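# Sort stickered items into matching-color containers with four arms

## Task

Put every item into the container whose color matches the sticker on that item.

## Robot and tools

Setup: four identical i2rt Big YAM arms (arm1, arm2, arm3, arm4). Each has six revolute joints, a two-finger gripper and a wrist camera (armN_cam_wrist). Four fixed room cameras also exist: cam_room_a1, cam_room_a2, cam_room_b1, cam_room_b2. Reach is roughly 1.0 m measured from the joint1 axis.

Frame: one shared scene frame, metres, origin on the floor, +z up. Arm feet (base_link), each facing along its own +x: arm1 at (-0.644, 1.377, 0.914) quat_wxyz (0.682, 0.007, 0.004, 0.731); arm2 at (-0.655, -0.555, 0.928) quat (0.747, 0.002, 0.000, -0.665); arm3 at (0.651, -1.332, 0.868) quat (0.663, -0.004, -0.006, -0.748); arm4 at (0.648, 0.477, 0.879) quat (0.687, 0.001, 0.003, 0.727). The 'hand' point lies between the finger pads, about 1 cm behind the tips. In the hand's own axes the fingers point along +z and open and close along y. Printed hand positions can be off, more so when the arm is stretched far.

move: one action for any subset of arms. Arguments are arm1..arm4 (each an object, or omitted) plus optional cameras. An omitted arm gets nothing new but may still be driving toward an earlier target. Per arm:
- joints: absolute joint targets, keyed by name. joint1_rad -2.879..2.879 (yaw about the foot, positive is counter-clockwise seen from above, 0 faces the foot's +x). joint2_rad 0..3.141 (shoulder; 0 points the upper arm backward, increasing lifts it up and forward). joint3_rad 0..3.019 (elbow; 0 folded, increasing opens). joint4_rad -1.692..1.57 (hand pitch, positive tilts the fingers up). joint5_rad -1.57..1.57 (sideways swing, positive toward the arm's right). joint6_rad -2.094..2.094 (roll, positive clockwise viewed from behind). gripper_m 0..0.093 is the fingertip gap in metres. Done tolerances are ±0.045, 0.14, 0.09, 0.055, 0.03, 0.035 rad and ±0.003 m respectively.
- target: one list of seven numbers [x, y, z, qw, qx, qy, qz]. It is an absolute hand pose in the scene frame (metres plus a unit quaternion), in the same format the 'hand' line prints. The hand travels in a straight line from its current hand_target toward it. When target is given, joints may contain gripper_m only.
- speed: peak speed of that straight path in m/s, 0.002..0.5, default 0.25. It needs target. Rotation is capped at twice the value in rad/s.
All motions in one action begin together. All hand paths in an action share one end time, set by the slowest. A path takes 0.5 to 10 s and an action at most 15 s. Paths ignore obstacles and other arms. Each control step clamps the path to within 100 mm and 20 deg of the measured hand, so expect lag, overshoot and centimetre-level end errors. Unknown keys make the call invalid. Out-of-range values get it refused, and a refusal cancels your later move, wait and finished_scene calls in that reply.

Results: each arm's joint_positions, joint velocities (rad/s, gripper m/s), joint torques (N m; entries 3 and 4 wrap at ±28), hand and hand_target, plus joint_status and hand_status. A 'move' line lists each arm that got a motion, showing 'done' or its worst status word. Arms not named appear as 'as last shown', with status 'not commanded'. Status words: off_target (stopped short, may still push); time_out (the arm keeps a nearby target and keeps pushing; on_its_own lists joints still heading there; to relax a joint, send its current reading); not_followed (the self- or inter-arm collision check, or 'pose unreachable', blocked it, and it may retry later). on_its_own's 'held at' is a target, not a reading. The 'pictures' line gives the order of the returned images, which may lag the state slightly.

Gripper readings: closed on nothing it reads 0.000-0.003. Gripping a hard part it reads up to 0.005 below the part width, or up to 0.002 above. To grip firmly, command about 0.005 below the contact reading, lower for small, soft or round items. To release, command well above the reading.

wait: seconds 0..10, optional cameras. It commands nothing and returns the state. zoom_image: camera name and region [x0, y0, x1, y1] in pixels, top-left origin, at most 504 by 504, applied to that camera's latest image. read_manual: licence texts only. finished_scene: scene (integer 1..3). It ends the current scene for good, so call it only once all items rest in their matching containers. After ending scene 1, make no further calls in that reply.

Cautions: the arms do not stop on contact and can push hard. Avoid pressing arms against each other, including closing one gripper on another arm's fingers, and avoid hard hits. The collision check does not cover fingers, gripper housings or wrist cameras. Do not drop items from height, release them while moving, slam into fixed or heavy things, or push anything off the work area or to the floor. Holding loads, long stretches or pushing against the unreachable heats motors. A MOTOR HOT line appears at 85 C. At 100 C the arm goes limp for 30-60 s, and its keys then read limit_stop_at_motor_heat; resend the targets afterwards. Loose objects may occasionally get nudged. Moving smoothly with little effort is preferred.

Each tool is called after "Call:" in YAML: its name, and indented under it one key for each argument.

## Session

Call:
move:

Scene clock: 0.00 s.
Joint torques (N m): no reading
Motor temperatures (°C): arm1=[22 24 25 23 21 21 21] | arm2=[24 24 24 22 22 20 23] | arm3=[24 24 23 24 24 23 23] | arm4=[23 21 22 22 25 21 24]
Heat: arm1: hottest joint3_rad 25 °C; arm2: hottest joint1_rad 24 °C; arm3: hottest joint1_rad 24 °C; arm4: hottest joint5_rad 25 °C.
Joint velocities: within noise
arm1.joint_positions: joint1_rad=-0.126 joint2_rad=+0.534 joint3_rad=+1.403 joint4_rad=-1.611 joint5_rad=-0.026 joint6_rad=-0.127 gripper_m=+0.09396
arm1.joint_status: not commanded
arm1.hand: x=-0.6307 y=+1.5360 z=+1.4200 quat_wxyz=(-0.298, +0.671, -0.622, -0.272) (m; scene frame)
arm1.hand_target: x=-0.6306 y=+1.5343 z=+1.4312 quat_wxyz=(-0.308, +0.666, -0.618, -0.280) (m; scene frame)
arm1.hand_status: not commanded
arm2.joint_positions: joint1_rad=-0.045 joint2_rad=+0.390 joint3_rad=+1.428 joint4_rad=-1.186 joint5_rad=+0.166 joint6_rad=-0.774 gripper_m=+0.09396
arm2.joint_status: not commanded
arm2.hand: x=-0.6758 y=-0.6937 z=+1.5575 quat_wxyz=(-0.217, -0.319, -0.688, +0.615) (m; scene frame)
arm2.hand_target: x=-0.6762 y=-0.6874 z=+1.5650 quat_wxyz=(-0.221, -0.317, -0.681, +0.622) (m; scene frame)
arm2.hand_status: not commanded
arm3.joint_positions: joint1_rad=+0.075 joint2_rad=+0.276 joint3_rad=+1.523 joint4_rad=-1.599 joint5_rad=-0.185 joint6_rad=-0.597 gripper_m=+0.09396
arm3.joint_status: not commanded
arm3.hand: x=+0.6806 y=-1.3526 z=+1.4445 quat_wxyz=(-0.326, -0.350, -0.735, +0.481) (m; scene frame)
arm3.hand_target: x=+0.6807 y=-1.3504 z=+1.4501 quat_wxyz=(-0.328, -0.347, -0.731, +0.487) (m; scene frame)
arm3.hand_status: not commanded
arm4.joint_positions: joint1_rad=+0.109 joint2_rad=+0.555 joint3_rad=+1.556 joint4_rad=-1.251 joint5_rad=+0.178 joint6_rad=-0.775 gripper_m=+0.09396
arm4.joint_status: not commanded
arm4.hand: x=+0.6523 y=+0.6619 z=+1.5271 quat_wxyz=(-0.572, +0.731, -0.297, -0.221) (m; scene frame)
arm4.hand_target: x=+0.6532 y=+0.6568 z=+1.5356 quat_wxyz=(-0.580, +0.725, -0.296, -0.226) (m; scene frame)
arm4.hand_status: not commanded
pictures: arm1_cam_wrist, arm2_cam_wrist, arm3_cam_wrist, arm4_cam_wrist, cam_room_a1, cam_room_a2, cam_room_b1, cam_room_b2
Images, in order (width x height): arm1_cam_wrist 672x504, arm2_cam_wrist 672x504, arm3_cam_wrist 672x504, arm4_cam_wrist 672x504, cam_room_a1 672x504, cam_room_a2 672x504, cam_room_b1 672x504, cam_room_b2 672x504.

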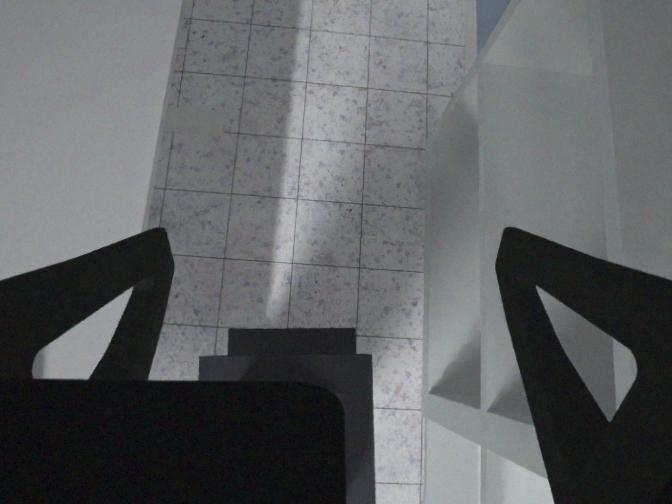

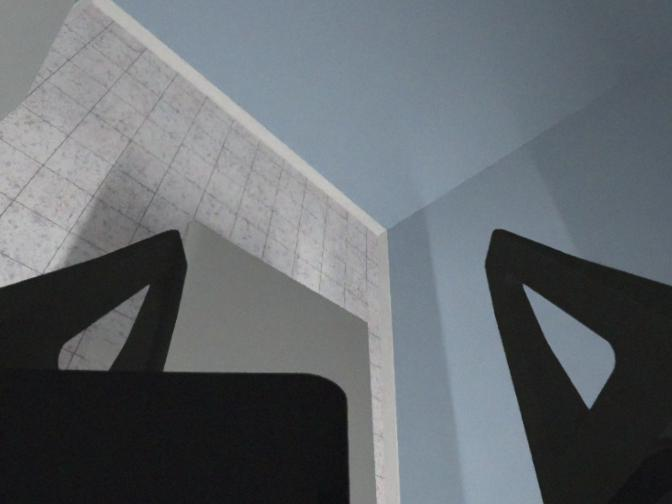

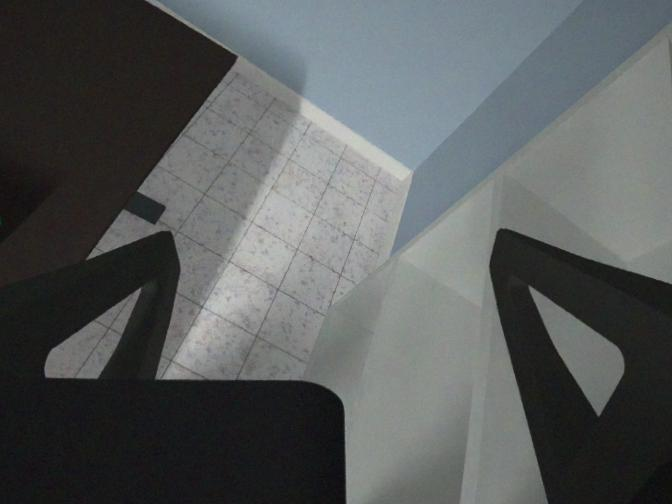

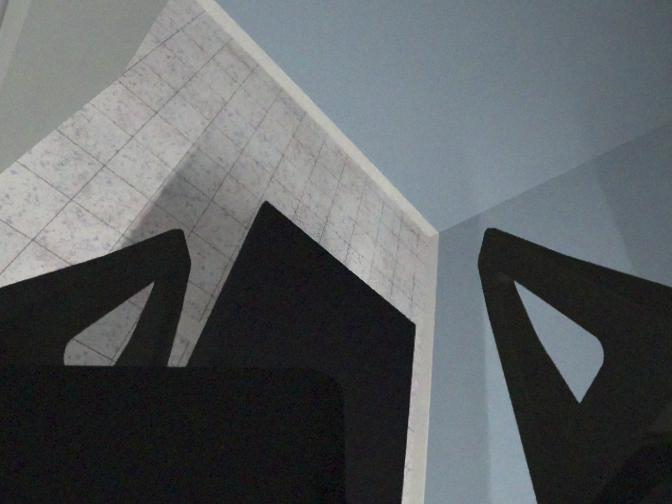

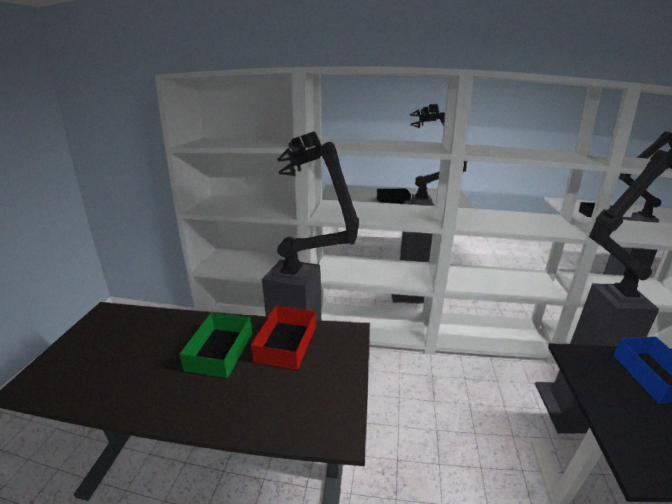

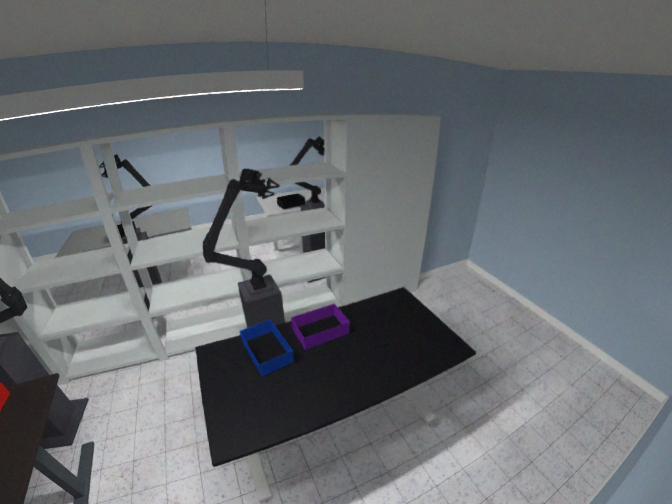

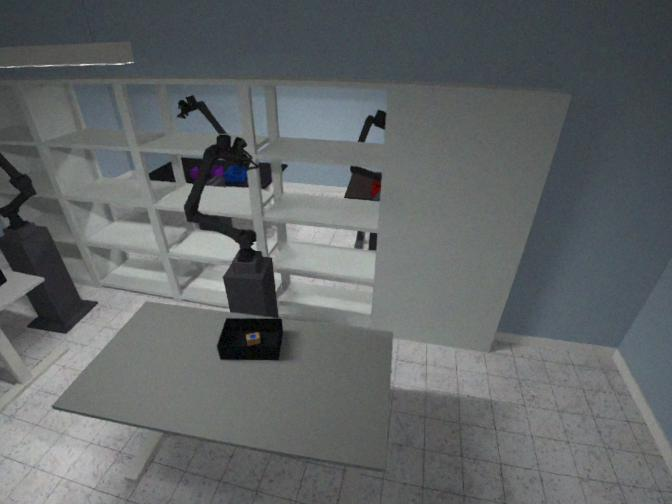

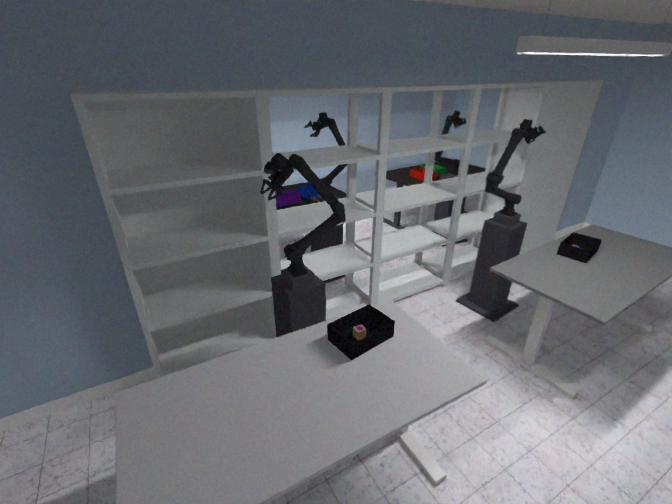

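Call:
zoom_image:
  camera: "cam_room_b2"
  region: [240, 80, 520, 400]

Call:
zoom_image:
  camera: "cam_room_b1"
  region: [120, 80, 420, 380]

Call:
zoom_image:
  camera: "cam_room_a2"
  region: [80, 100, 380, 400]

Call:
move:
  arm1: {"joints":{"joint1_rad":1.48,"joint2_rad":0.9,"joint3_rad":1.4,"joint4_rad":-1.5,"joint5_rad":0,"joint6_rad":0}}
  arm2: {"joints":{"joint1_rad":-1.66,"joint2_rad":0.9,"joint3_rad":1.4,"joint4_rad":-1.5,"joint5_rad":0,"joint6_rad":0}}
  arm3: {"joints":{"joint1_rad":1.66,"joint2_rad":0.9,"joint3_rad":1.4,"joint4_rad":-1.5,"joint5_rad":0,"joint6_rad":0}}
  arm4: {"joints":{"joint1_rad":-1.6,"joint2_rad":0.9,"joint3_rad":1.4,"joint4_rad":-1.5,"joint5_rad":0,"joint6_rad":0}}

Scaled by 1.575.

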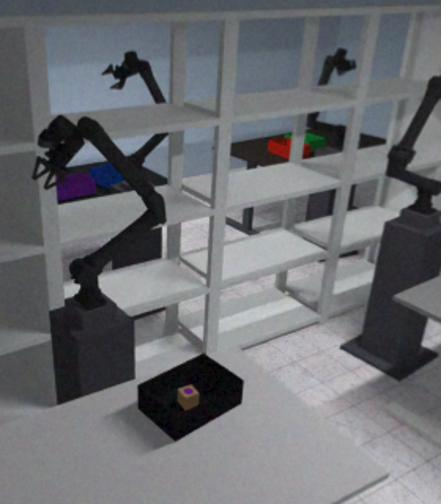

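Scaled by 1.680.

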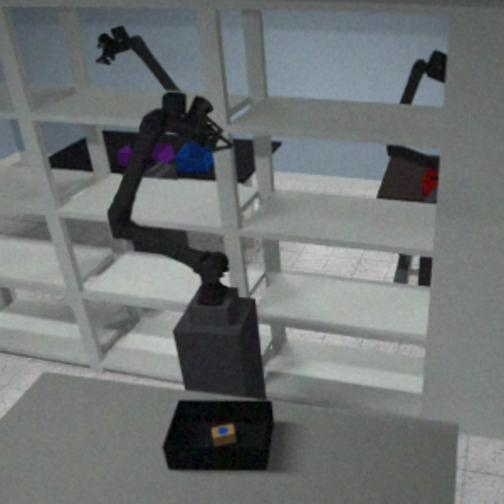

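Scaled by 1.680.

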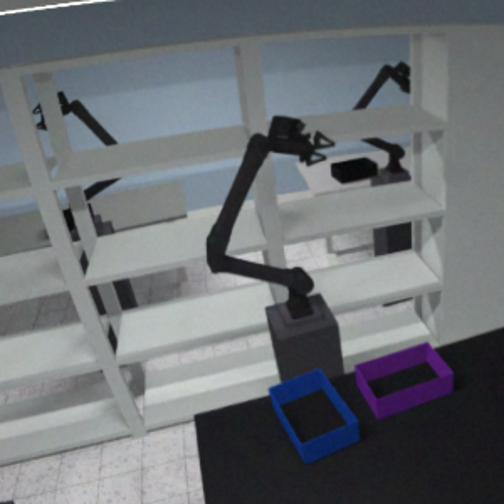

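Scene clock: 17.80 s.
Joint torques (N m): arm1=[-1.03 -1.49 12.36 1.77 0.13 0.08] | arm2=[0.32 -5.3 11.56 1.26 -0.07 0.2] | arm3=[1.85 -3.9 9.52 1.25 0.07 0.03] | arm4=[0.67 -4.37 10.04 0.49 0.03 0.15]
Motor temperatures (°C): arm1=[22 24 27 24 21 21 21] | arm2=[24 25 26 22 22 20 23] | arm3=[24 25 24 24 24 23 23] | arm4=[23 22 24 22 25 21 24]
Heat: arm1: hottest joint3_rad 27 °C; arm2: hottest joint3_rad 26 °C; arm3: hottest joint2_rad 25 °C; arm4: hottest joint5_rad 25 °C.
move: arm1 done; arm2 done; arm3 done; arm4 done
Joint velocities: within noise
arm1.joint_positions: joint1_rad=+1.475 joint2_rad=+0.909 joint3_rad=+1.377 joint4_rad=-1.510 joint5_rad=-0.002 joint6_rad=-0.007 gripper_m=+0.09398
arm1.joint_status: all done
arm1.hand: x=-0.9454 y=+1.3847 z=+1.3481 quat_wxyz=(-0.005, +0.963, -0.009, -0.269) (m; scene frame)
arm1.hand_target: x=-0.9456 y=+1.3833 z=+1.3626 quat_wxyz=(-0.004, +0.957, -0.010, -0.289) (m; scene frame)
arm1.hand_status: not commanded
arm2.joint_positions: joint1_rad=-1.657 joint2_rad=+0.906 joint3_rad=+1.393 joint4_rad=-1.486 joint5_rad=+0.002 joint6_rad=-0.013 gripper_m=+0.09398
arm2.joint_status: all done
arm2.hand: x=-0.9692 y=-0.5657 z=+1.3680 quat_wxyz=(+0.000, -0.959, -0.022, +0.281) (m; scene frame)
arm2.hand_target: x=-0.9646 y=-0.5647 z=+1.3714 quat_wxyz=(-0.002, -0.960, -0.014, +0.281) (m; scene frame)
arm2.hand_status: not commanded
arm3.joint_positions: joint1_rad=+1.651 joint2_rad=+0.902 joint3_rad=+1.388 joint4_rad=-1.506 joint5_rad=-0.001 joint6_rad=-0.008 gripper_m=+0.09398
arm3.joint_status: all done
arm3.hand: x=+0.9582 y=-1.3384 z=+1.3046 quat_wxyz=(-0.272, -0.014, -0.962, +0.013) (m; scene frame)
arm3.hand_target: x=+0.9590 y=-1.3357 z=+1.3118 quat_wxyz=(-0.282, -0.013, -0.959, +0.011) (m; scene frame)
arm3.hand_status: not commanded
arm4.joint_positions: joint1_rad=-1.597 joint2_rad=+0.905 joint3_rad=+1.377 joint4_rad=-1.487 joint5_rad=+0.001 joint6_rad=-0.013 gripper_m=+0.09398
arm4.joint_status: all done
arm4.hand: x=+0.9621 y=+0.4877 z=+1.3108 quat_wxyz=(-0.272, +0.021, -0.962, +0.000) (m; scene frame)
arm4.hand_target: x=+0.9587 y=+0.4869 z=+1.3215 quat_wxyz=(-0.279, +0.014, -0.960, -0.002) (m; scene frame)
arm4.hand_status: not commanded
pictures: arm1_cam_wrist, arm2_cam_wrist, arm3_cam_wrist, arm4_cam_wrist, cam_room_a1, cam_room_a2, cam_room_b1, cam_room_b2
Images, in order (width x height): arm1_cam_wrist 672x504, arm2_cam_wrist 672x504, arm3_cam_wrist 672x504, arm4_cam_wrist 672x504, cam_room_a1 672x504, cam_room_a2 672x504, cam_room_b1 672x504, cam_room_b2 672x504.

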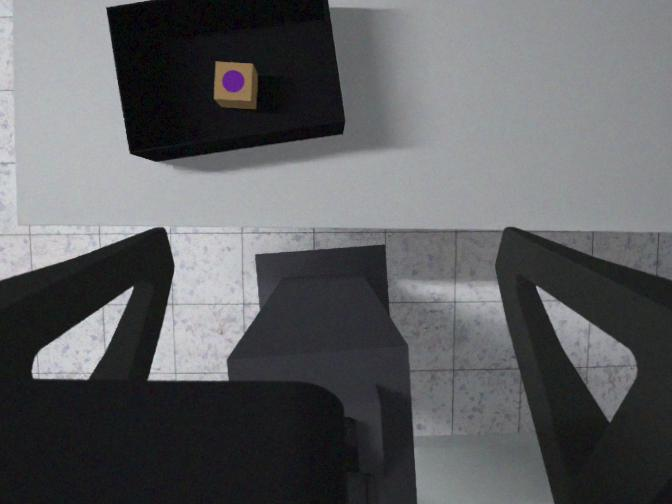

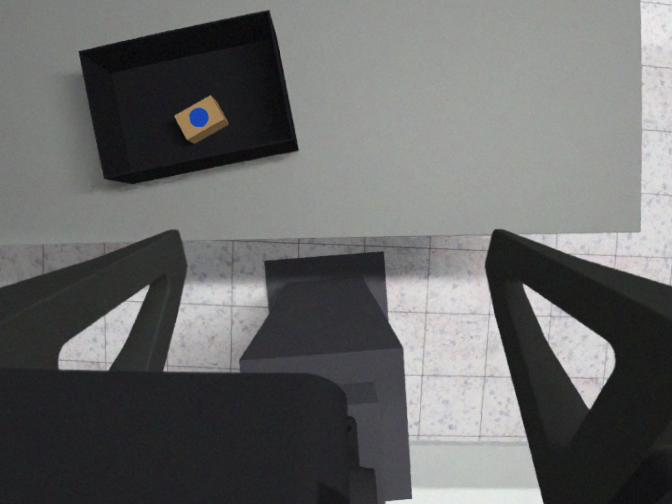

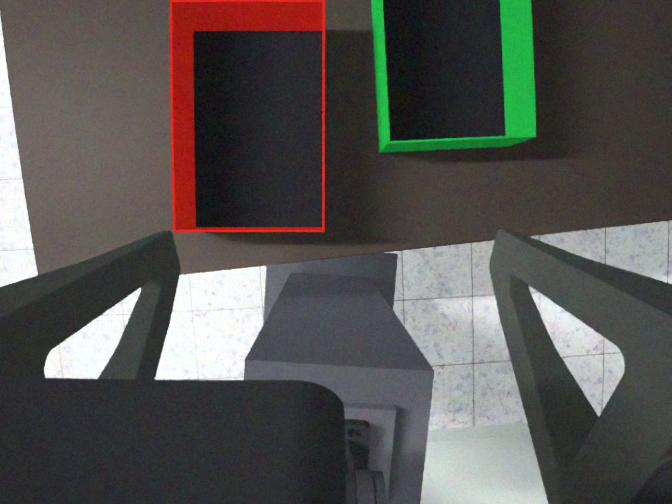

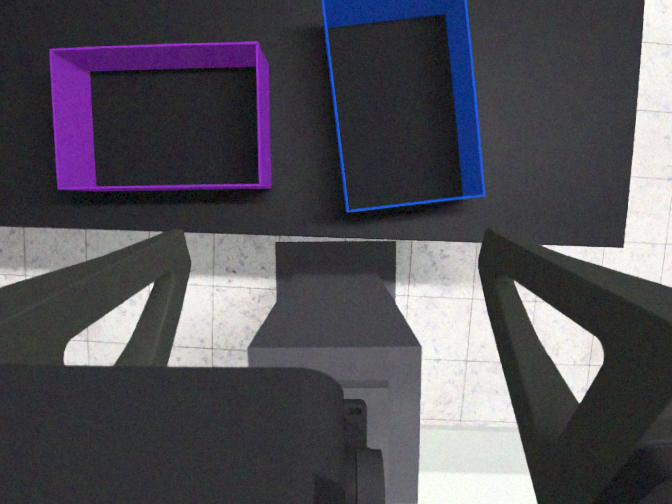

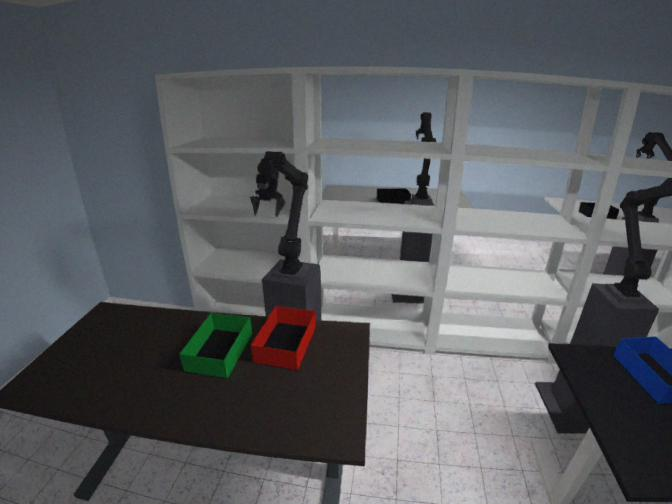

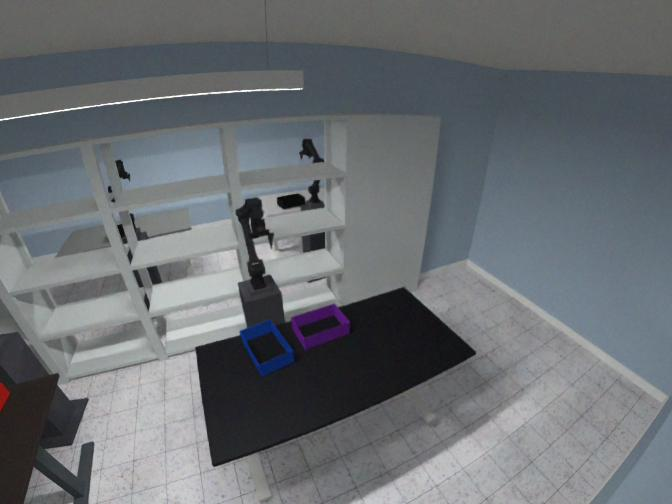

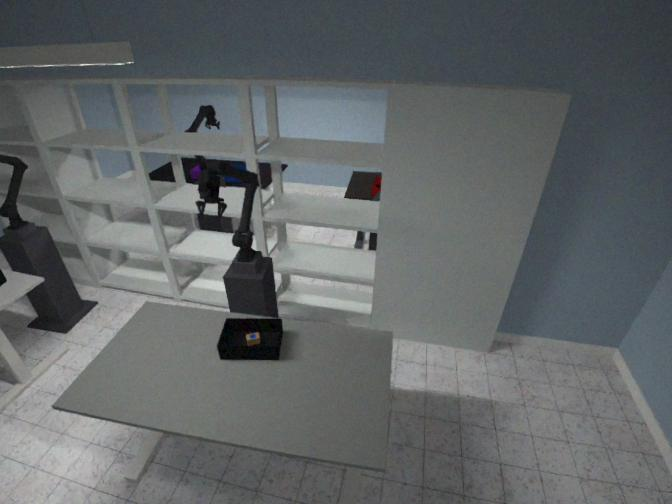

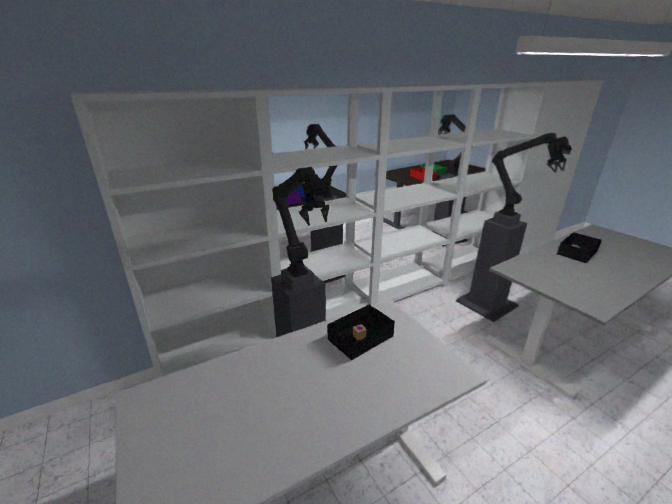

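Call:
move:
  arm1: {"target":[-1.2,1.22,1.05,0,1,0,0],"speed":0.4}
  arm2: {"target":[-1.18,-0.79,1.05,0,1,0,0],"speed":0.4}
  cameras: ["arm1_cam_wrist","arm2_cam_wrist","cam_room_b1","cam_room_b2"]

Scene clock: 38.07 s.
Joint torques (N m): arm1=[-1.08 -17.61 14.75 -0.1 0.03 0.1] | arm2=[0.97 -20.25 14.91 0.09 -0.09 0.21] | arm3=[1.9 -3.96 9.55 1.24 0.07 0.02] | arm4=[0.44 -4.25 10 0.32 0.04 0.17]
Motor temperatures (°C): arm1=[22 24 29 23 21 21 21] | arm2=[24 25 29 22 22 20 23] | arm3=[24 25 25 24 24 23 23] | arm4=[23 22 26 22 25 21 24]
Heat: arm1: hottest joint3_rad 29 °C; arm2: hottest joint3_rad 29 °C; arm3: hottest joint2_rad 25 °C; arm4: hottest joint3_rad 26 °C.
move: arm1 off_target; arm2 off_target
Joint velocities: within noise
arm1.joint_positions: joint1_rad=+1.769 joint2_rad=+1.925 joint3_rad=+1.612 joint4_rad=-1.335 joint5_rad=-0.006 joint6_rad=+0.265 gripper_m=+0.09398
arm1.joint_status: not commanded
arm1.hand: x=-1.1833 y=+1.2283 z=+1.0194 quat_wxyz=(-0.009, +1.000, +0.001, +0.030) (m; scene frame)
arm1.hand_target: x=-1.1985 y=+1.2205 z=+1.0502 quat_wxyz=(+0.000, +1.000, +0.000, +0.000) (m; scene frame)
arm1.hand_status: off_target (0.036 m and 3.6 deg from the pose sent, 0.425 m and 31.2 deg at the start)
arm2.joint_positions: joint1_rad=-1.270 joint2_rad=+1.878 joint3_rad=+1.572 joint4_rad=-1.295 joint5_rad=+0.000 joint6_rad=+0.405 gripper_m=+0.09398
arm2.joint_status: not commanded
arm2.hand: x=-1.1653 y=-0.7813 z=+1.0342 quat_wxyz=(+0.008, -1.000, -0.006, -0.015) (m; scene frame)
arm2.hand_target: x=-1.1791 y=-0.7897 z=+1.0500 quat_wxyz=(+0.000, -1.000, +0.000, +0.000) (m; scene frame)
arm2.hand_status: off_target (0.023 m and 2.1 deg from the pose sent, 0.443 m and 32.7 deg at the start)
arm3, arm4: as last shown
pictures: arm1_cam_wrist, arm2_cam_wrist, cam_room_b1, cam_room_b2
Images, in order (width x height): arm1_cam_wrist 672x504, arm2_cam_wrist 672x504, cam_room_b1 672x504, cam_room_b2 672x504.

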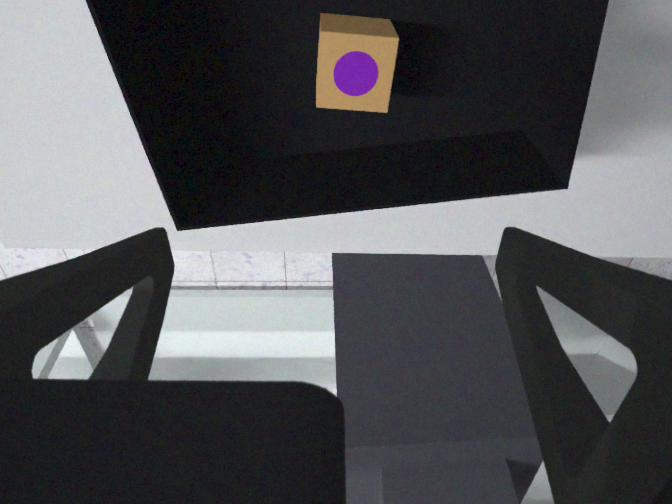

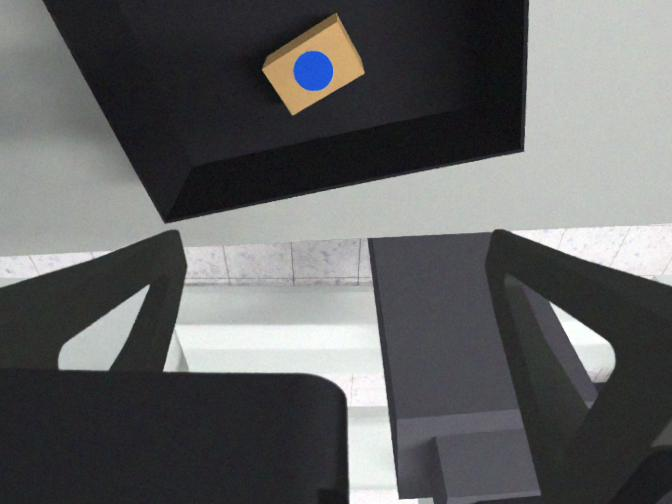

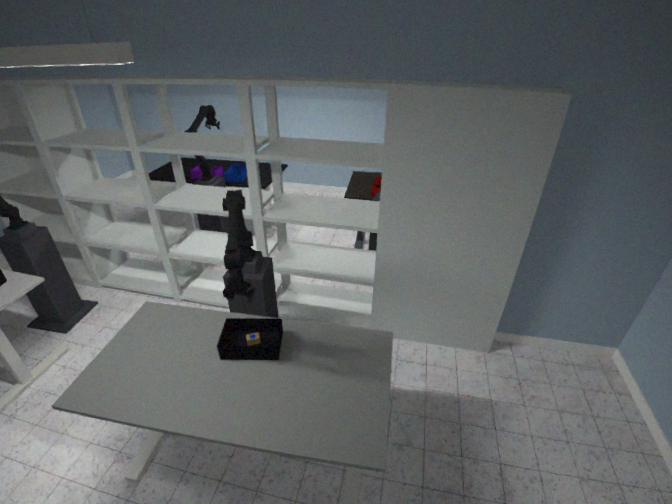

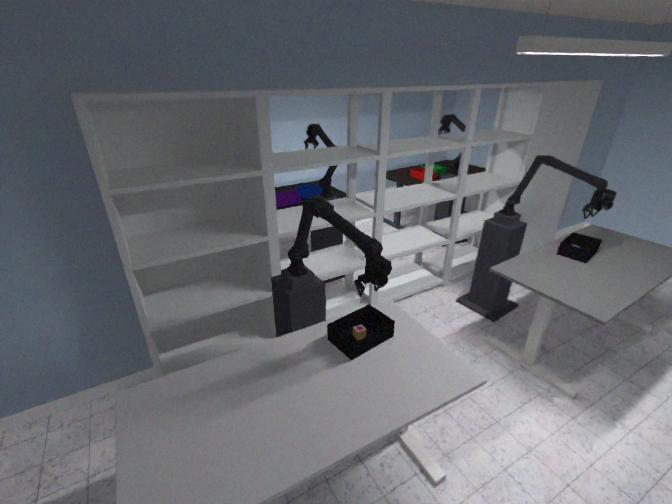

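Call:
move:
  arm1: {"target":[-1.2,1.225,0.96,0,1,0,0],"speed":0.2}
  arm2: {"target":[-1.18,-0.81,0.95,0,0.966,0.259,0],"speed":0.2}
  cameras: ["arm1_cam_wrist","arm2_cam_wrist","cam_room_b1","cam_room_b2"]

Scene clock: 68.40 s.
Joint torques (N m): arm1=[-2.08 -15.44 9.52 0.88 0.03 0.04] | arm2=[1.55 -18.9 9.03 1.29 -0.11 -0.06] | arm3=[1.9 -4.01 9.54 1.24 0.08 0.03] | arm4=[0.62 -4.72 10.04 0.53 0.04 0.21]
Motor temperatures (°C): arm1=[22 26 32 23 21 21 21] | arm2=[24 26 34 22 22 20 23] | arm3=[24 24 27 24 24 23 23] | arm4=[23 22 29 22 25 21 24]
Heat: arm1: hottest joint3_rad 32 °C; arm2: hottest joint3_rad 34 °C; arm3: hottest joint3_rad 27 °C; arm4: hottest joint3_rad 29 °C.
move: arm1 done; arm2 off_target
Joint velocities: within noise
arm1.joint_positions: joint1_rad=+1.769 joint2_rad=+1.973 joint3_rad=+1.536 joint4_rad=-1.153 joint5_rad=-0.006 joint6_rad=+0.265 gripper_m=+0.09398
arm1.joint_status: not commanded
arm1.hand: x=-1.1965 y=+1.2251 z=+0.9655 quat_wxyz=(-0.001, +1.000, +0.001, +0.002) (m; scene frame)
arm1.hand_target: x=-1.2000 y=+1.2251 z=+0.9601 quat_wxyz=(+0.000, +1.000, +0.000, +0.000) (m; scene frame)
arm1.hand_status: done (0.007 m and 0.3 deg from the pose sent, 0.062 m and 3.6 deg at the start)
arm2.joint_positions: joint1_rad=-1.245 joint2_rad=+1.970 joint3_rad=+1.542 joint4_rad=-1.108 joint5_rad=+0.000 joint6_rad=-0.058 gripper_m=+0.09398
arm2.joint_status: not commanded
arm2.hand: x=-1.1864 y=-0.8067 z=+0.9729 quat_wxyz=(-0.002, -0.969, -0.248, +0.016) (m; scene frame)
arm2.hand_target: x=-1.1795 y=-0.8096 z=+0.9506 quat_wxyz=(+0.000, -0.966, -0.259, +0.000) (m; scene frame)
arm2.hand_status: off_target (0.024 m and 2.3 deg from the pose sent, 0.090 m and 29.4 deg at the start)
arm3, arm4: as last shown
pictures: arm1_cam_wrist, arm2_cam_wrist, cam_room_b1, cam_room_b2
Images, in order (width x height): arm1_cam_wrist 672x504, arm2_cam_wrist 672x504, cam_room_b1 672x504, cam_room_b2 672x504.

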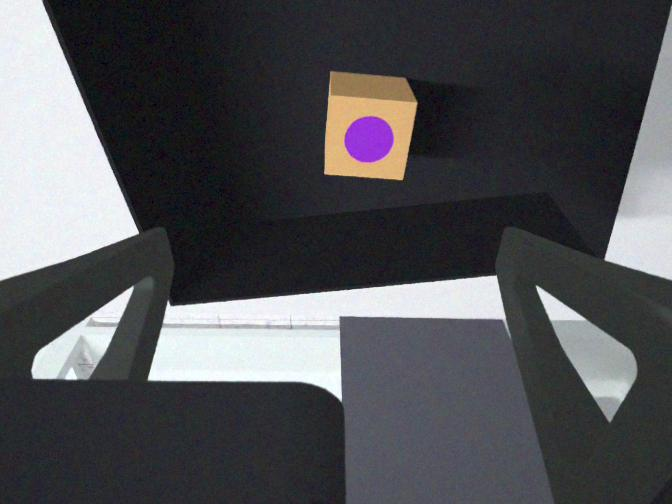

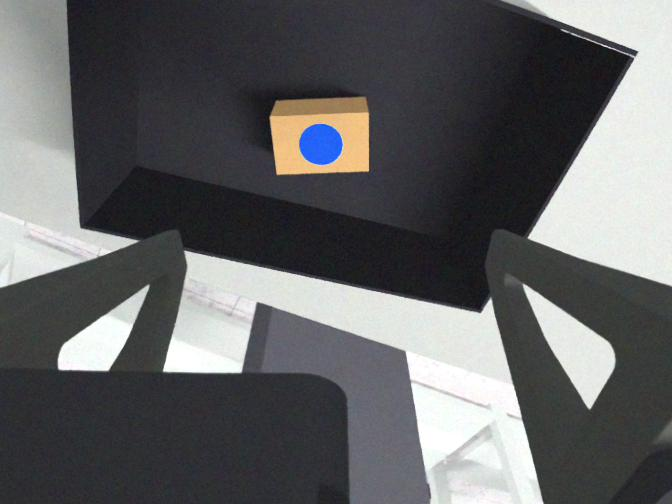

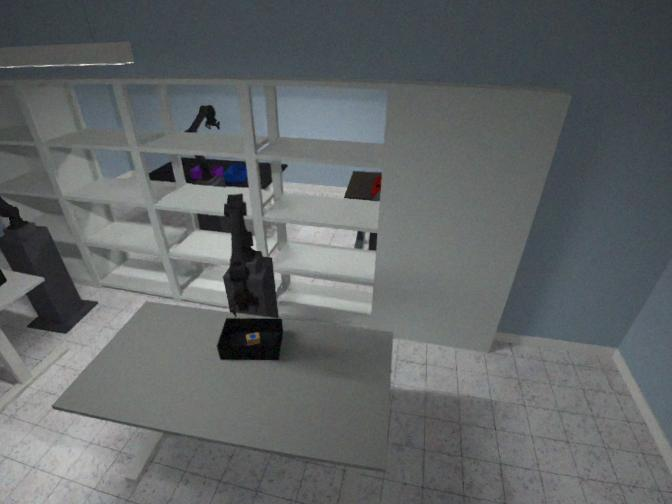

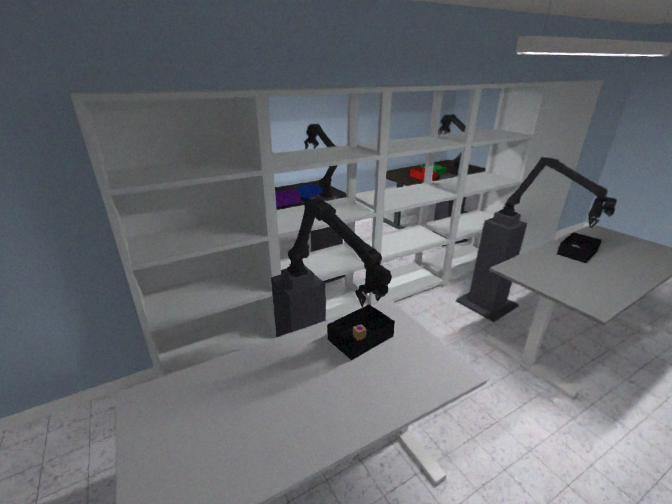

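Call:
move:
  arm1: {"target":[-1.2,1.24,0.885,0,1,0,0],"speed":0.2}
  arm2: {"target":[-1.18,-0.815,0.88,0,0.966,0.259,0],"speed":0.2}
  cameras: ["arm1_cam_wrist","arm2_cam_wrist"]

Scene clock: 77.13 s.
Joint torques (N m): arm1=[-2.43 -17.32 9.29 0.87 0.03 -0.07] | arm2=[1.44 -20.48 8.79 1.21 -0.12 0.01] | arm3=[1.79 -4.01 9.54 1.22 0.07 0.02] | arm4=[0.38 -4.13 9.96 0.53 0.03 0.19]
Motor temperatures (°C): arm1=[22 26 32 23 21 21 21] | arm2=[24 26 32 22 22 20 23] | arm3=[24 24 27 24 24 23 23] | arm4=[23 22 30 22 24 21 24]
Heat: arm1: hottest joint3_rad 32 °C; arm2: hottest joint3_rad 32 °C; arm3: hottest joint3_rad 27 °C; arm4: hottest joint3_rad 30 °C.
move: arm1 off_target; arm2 off_target
Joint velocities: within noise
arm1.joint_positions: joint1_rad=+1.751 joint2_rad=+2.077 joint3_rad=+1.451 joint4_rad=-0.986 joint5_rad=-0.006 joint6_rad=+0.249 gripper_m=+0.09398
arm1.joint_status: not commanded
arm1.hand: x=-1.1909 y=+1.2381 z=+0.8792 quat_wxyz=(-0.003, +1.000, +0.000, +0.013) (m; scene frame)
arm1.hand_target: x=-1.1999 y=+1.2400 z=+0.8851 quat_wxyz=(+0.000, +1.000, +0.000, +0.000) (m; scene frame)
arm1.hand_status: off_target (0.011 m and 1.6 deg from the pose sent, 0.082 m and 0.3 deg at the start)
arm2.joint_positions: joint1_rad=-1.237 joint2_rad=+2.084 joint3_rad=+1.494 joint4_rad=-0.965 joint5_rad=+0.000 joint6_rad=-0.058 gripper_m=+0.09398
arm2.joint_status: not commanded
arm2.hand: x=-1.1845 y=-0.8109 z=+0.8928 quat_wxyz=(+0.000, -0.968, -0.252, +0.006) (m; scene frame)
arm2.hand_target: x=-1.1799 y=-0.8148 z=+0.8802 quat_wxyz=(+0.000, -0.966, -0.259, +0.000) (m; scene frame)
arm2.hand_status: off_target (0.014 m and 1.1 deg from the pose sent, 0.093 m and 2.3 deg at the start)
arm3, arm4: as last shown
pictures: arm1_cam_wrist, arm2_cam_wrist
Images, in order (width x height): arm1_cam_wrist 672x504, arm2_cam_wrist 672x504.

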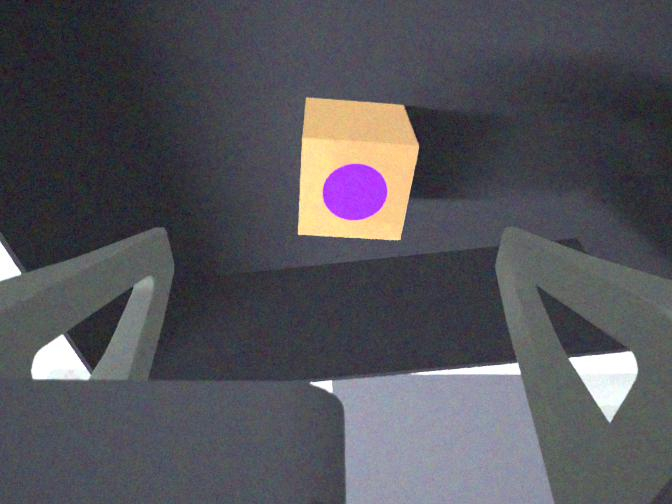

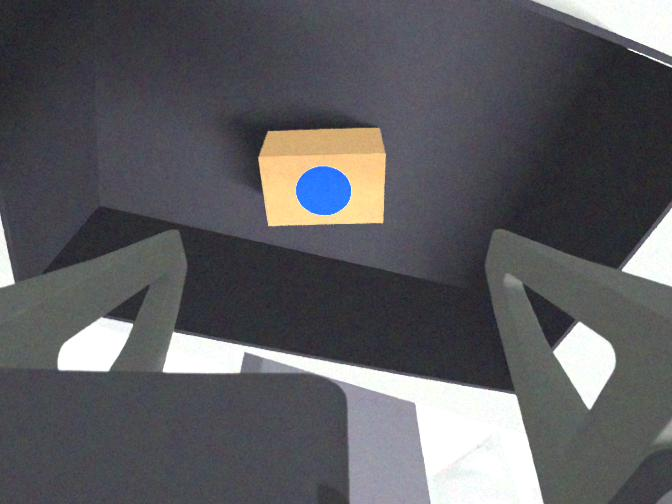

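Call:
move:
  arm1: {"target":[-1.19,1.243,0.82,0,1,0,0],"speed":0.15}
  arm2: {"target":[-1.18,-0.817,0.805,0,0.966,0.259,0],"speed":0.15}
  cameras: ["arm1_cam_wrist","arm2_cam_wrist"]

Scene clock: 83.83 s.
Joint torques (N m): arm1=[-2.37 -16.67 8.03 0.9 0.07 -0.06] | arm2=[1.38 -20.84 7.88 1.22 -0.12 0.04] | arm3=[1.85 -3.96 9.55 1.29 0.07 0.03] | arm4=[0.26 -4.13 10.02 0.49 0.03 0.17]
Motor temperatures (°C): arm1=[22 26 32 23 21 21 21] | arm2=[24 27 32 22 22 20 23] | arm3=[24 24 27 24 24 23 23] | arm4=[23 22 30 22 24 21 24]
Heat: arm1: hottest joint3_rad 32 °C; arm2: hottest joint3_rad 32 °C; arm3: hottest joint3_rad 27 °C; arm4: hottest joint3_rad 30 °C.
move: arm1 done; arm2 off_target
Joint velocities: within noise
arm1.joint_positions: joint1_rad=+1.751 joint2_rad=+2.154 joint3_rad=+1.391 joint4_rad=-0.839 joint5_rad=-0.006 joint6_rad=+0.249 gripper_m=+0.09398
arm1.joint_status: not commanded
arm1.hand: x=-1.1831 y=+1.2405 z=+0.8191 quat_wxyz=(-0.002, +1.000, +0.000, +0.009) (m; scene frame)
arm1.hand_target: x=-1.1898 y=+1.2430 z=+0.8200 quat_wxyz=(+0.000, +1.000, +0.000, +0.000) (m; scene frame)
arm1.hand_status: done (0.007 m and 1.0 deg from the pose sent, 0.059 m and 1.6 deg at the start)
arm2.joint_positions: joint1_rad=-1.234 joint2_rad=+2.207 joint3_rad=+1.481 joint4_rad=-0.826 joint5_rad=+0.000 joint6_rad=-0.058 gripper_m=+0.09398
arm2.joint_status: not commanded
arm2.hand: x=-1.1868 y=-0.8136 z=+0.8193 quat_wxyz=(+0.000, -0.967, -0.253, +0.007) (m; scene frame)
arm2.hand_target: x=-1.1797 y=-0.8168 z=+0.8054 quat_wxyz=(+0.000, -0.966, -0.259, +0.000) (m; scene frame)
arm2.hand_status: off_target (0.016 m and 1.1 deg from the pose sent, 0.088 m and 1.1 deg at the start)
arm3, arm4: as last shown
pictures: arm1_cam_wrist, arm2_cam_wrist
Images, in order (width x height): arm1_cam_wrist 672x504, arm2_cam_wrist 672x504.

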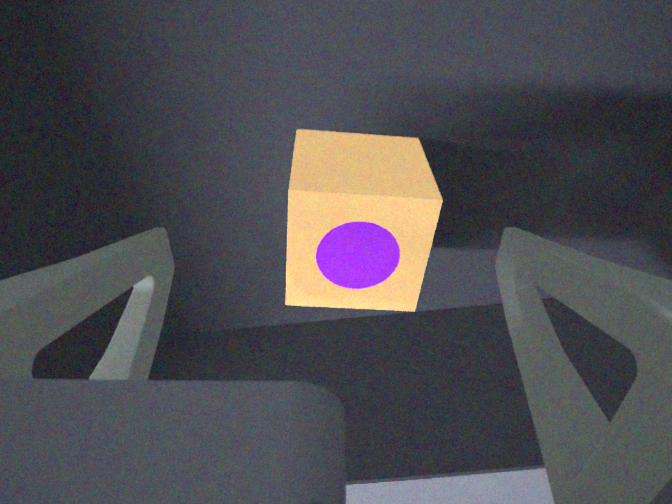

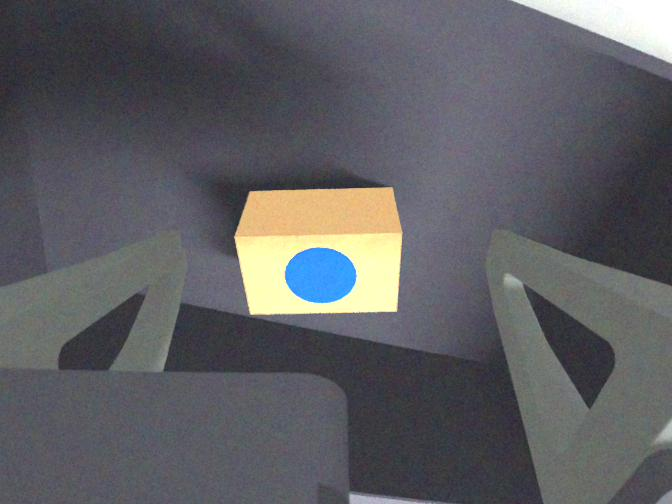

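Call:
move:
  arm1: {"target":[-1.178,1.252,0.785,0,1,0,0],"speed":0.15}
  arm2: {"target":[-1.167,-0.813,0.772,0,0.966,0.259,0],"speed":0.15}
  cameras: ["arm1_cam_wrist","arm2_cam_wrist"]

Call:
move:
  arm1: {"joints":{"gripper_m":0.035}}
  arm2: {"joints":{"gripper_m":0.035}}
  cameras: ["arm1_cam_wrist","arm2_cam_wrist"]

Scene clock: 92.73 s.
Joint torques (N m): arm1=[-2.49 -16.26 7.27 0.99 0.05 -0.07] | arm2=[1.49 -19.66 7.04 1.32 -0.12 0.08] | arm3=[1.85 -4.01 9.57 1.18 0.08 0.03] | arm4=[0.79 -4.42 10.03 0.5 0.03 0.17]
Motor temperatures (°C): arm1=[22 26 32 23 21 21 21] | arm2=[24 26 31 22 22 20 23] | arm3=[24 24 28 24 24 23 23] | arm4=[23 22 31 22 24 21 24]
Heat: arm1: hottest joint3_rad 32 °C; arm2: hottest joint3_rad 31 °C; arm3: hottest joint3_rad 28 °C; arm4: hottest joint3_rad 31 °C.
move: arm1 done; arm2 off_target
Joint velocities: within noise
arm1.joint_positions: joint1_rad=+1.743 joint2_rad=+2.187 joint3_rad=+1.343 joint4_rad=-0.748 joint5_rad=-0.006 joint6_rad=+0.239 gripper_m=+0.09398
arm1.joint_status: not commanded
arm1.hand: x=-1.1743 y=+1.2472 z=+0.7890 quat_wxyz=(-0.001, +1.000, +0.001, +0.003) (m; scene frame)
arm1.hand_target: x=-1.1780 y=+1.2520 z=+0.7851 quat_wxyz=(+0.000, +1.000, +0.000, +0.000) (m; scene frame)
arm1.hand_status: done (0.007 m and 0.4 deg from the pose sent, 0.036 m and 1.0 deg at the start)
arm2.joint_positions: joint1_rad=-1.230 joint2_rad=+2.231 joint3_rad=+1.438 joint4_rad=-0.744 joint5_rad=+0.000 joint6_rad=-0.058 gripper_m=+0.09398
arm2.joint_status: not commanded
arm2.hand: x=-1.1793 y=-0.8126 z=+0.7945 quat_wxyz=(-0.002, -0.967, -0.255, +0.015) (m; scene frame)
arm2.hand_target: x=-1.1665 y=-0.8125 z=+0.7728 quat_wxyz=(+0.000, -0.966, -0.259, +0.000) (m; scene frame)
arm2.hand_status: off_target (0.026 m and 1.9 deg from the pose sent, 0.051 m and 1.1 deg at the start)
arm3, arm4: as last shown
pictures: arm1_cam_wrist, arm2_cam_wrist
Images, in order (width x height): arm1_cam_wrist 672x504, arm2_cam_wrist 672x504.

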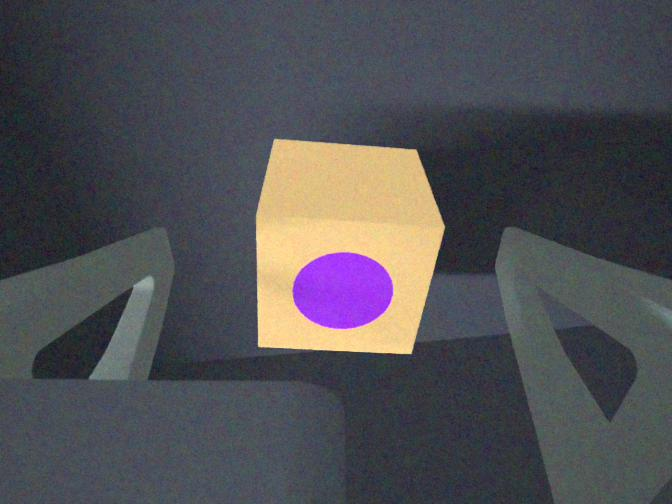

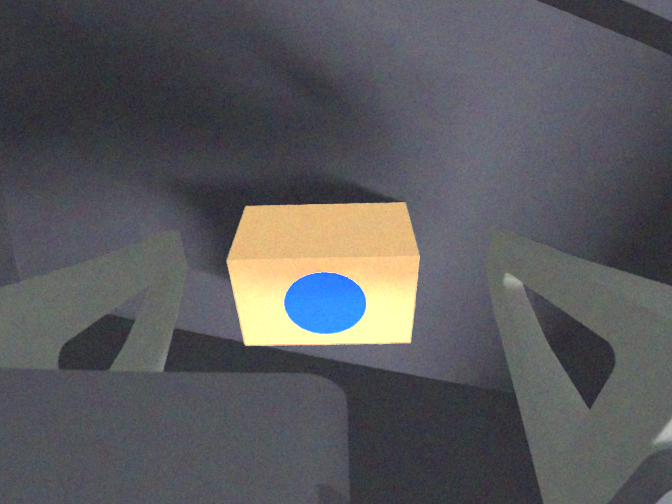

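Scene clock: 93.37 s.
Joint torques (N m): arm1=[-2.84 -16.21 7.23 0.95 0.05 -0.06] | arm2=[1.38 -19.78 7.02 1.29 -0.11 0.07] | arm3=[1.85 -4.01 9.58 1.25 0.07 0.02] | arm4=[0.67 -4.6 10.18 0.4 0.04 0.18]
Motor temperatures (°C): arm1=[22 26 31 23 21 21 21] | arm2=[24 26 30 22 22 20 23] | arm3=[24 24 28 24 24 23 23] | arm4=[23 22 31 22 24 21 24]
Heat: arm1: hottest joint3_rad 31 °C; arm2: hottest joint3_rad 30 °C; arm3: hottest joint3_rad 28 °C; arm4: hottest joint3_rad 31 °C.
move: arm1 done; arm2 done
Joint velocities: within noise
arm1.joint_positions: joint1_rad=+1.743 joint2_rad=+2.187 joint3_rad=+1.343 joint4_rad=-0.748 joint5_rad=-0.006 joint6_rad=+0.238 gripper_m=+0.03506
arm1.joint_status: all done
arm1.hand: x=-1.1743 y=+1.2472 z=+0.7890 quat_wxyz=(-0.001, +1.000, +0.001, +0.003) (m; scene frame)
arm1.hand_target: x=-1.1780 y=+1.2520 z=+0.7851 quat_wxyz=(+0.000, +1.000, +0.000, +0.000) (m; scene frame)
arm1.hand_status: not commanded
arm2.joint_positions: joint1_rad=-1.230 joint2_rad=+2.231 joint3_rad=+1.438 joint4_rad=-0.744 joint5_rad=+0.000 joint6_rad=-0.058 gripper_m=+0.03511
arm2.joint_status: all done
arm2.hand: x=-1.1793 y=-0.8126 z=+0.7945 quat_wxyz=(-0.002, -0.967, -0.255, +0.015) (m; scene frame)
arm2.hand_target: x=-1.1665 y=-0.8125 z=+0.7728 quat_wxyz=(+0.000, -0.966, -0.259, +0.000) (m; scene frame)
arm2.hand_status: not commanded
arm3, arm4: as last shown
pictures: arm1_cam_wrist, arm2_cam_wrist
Images, in order (width x height): arm1_cam_wrist 672x504, arm2_cam_wrist 672x504.

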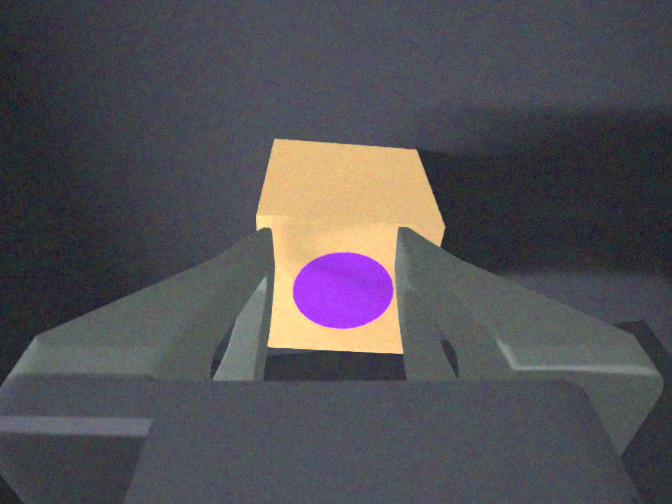

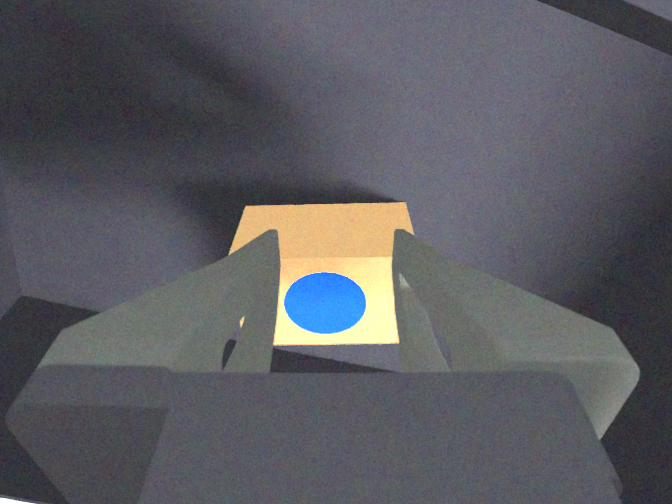

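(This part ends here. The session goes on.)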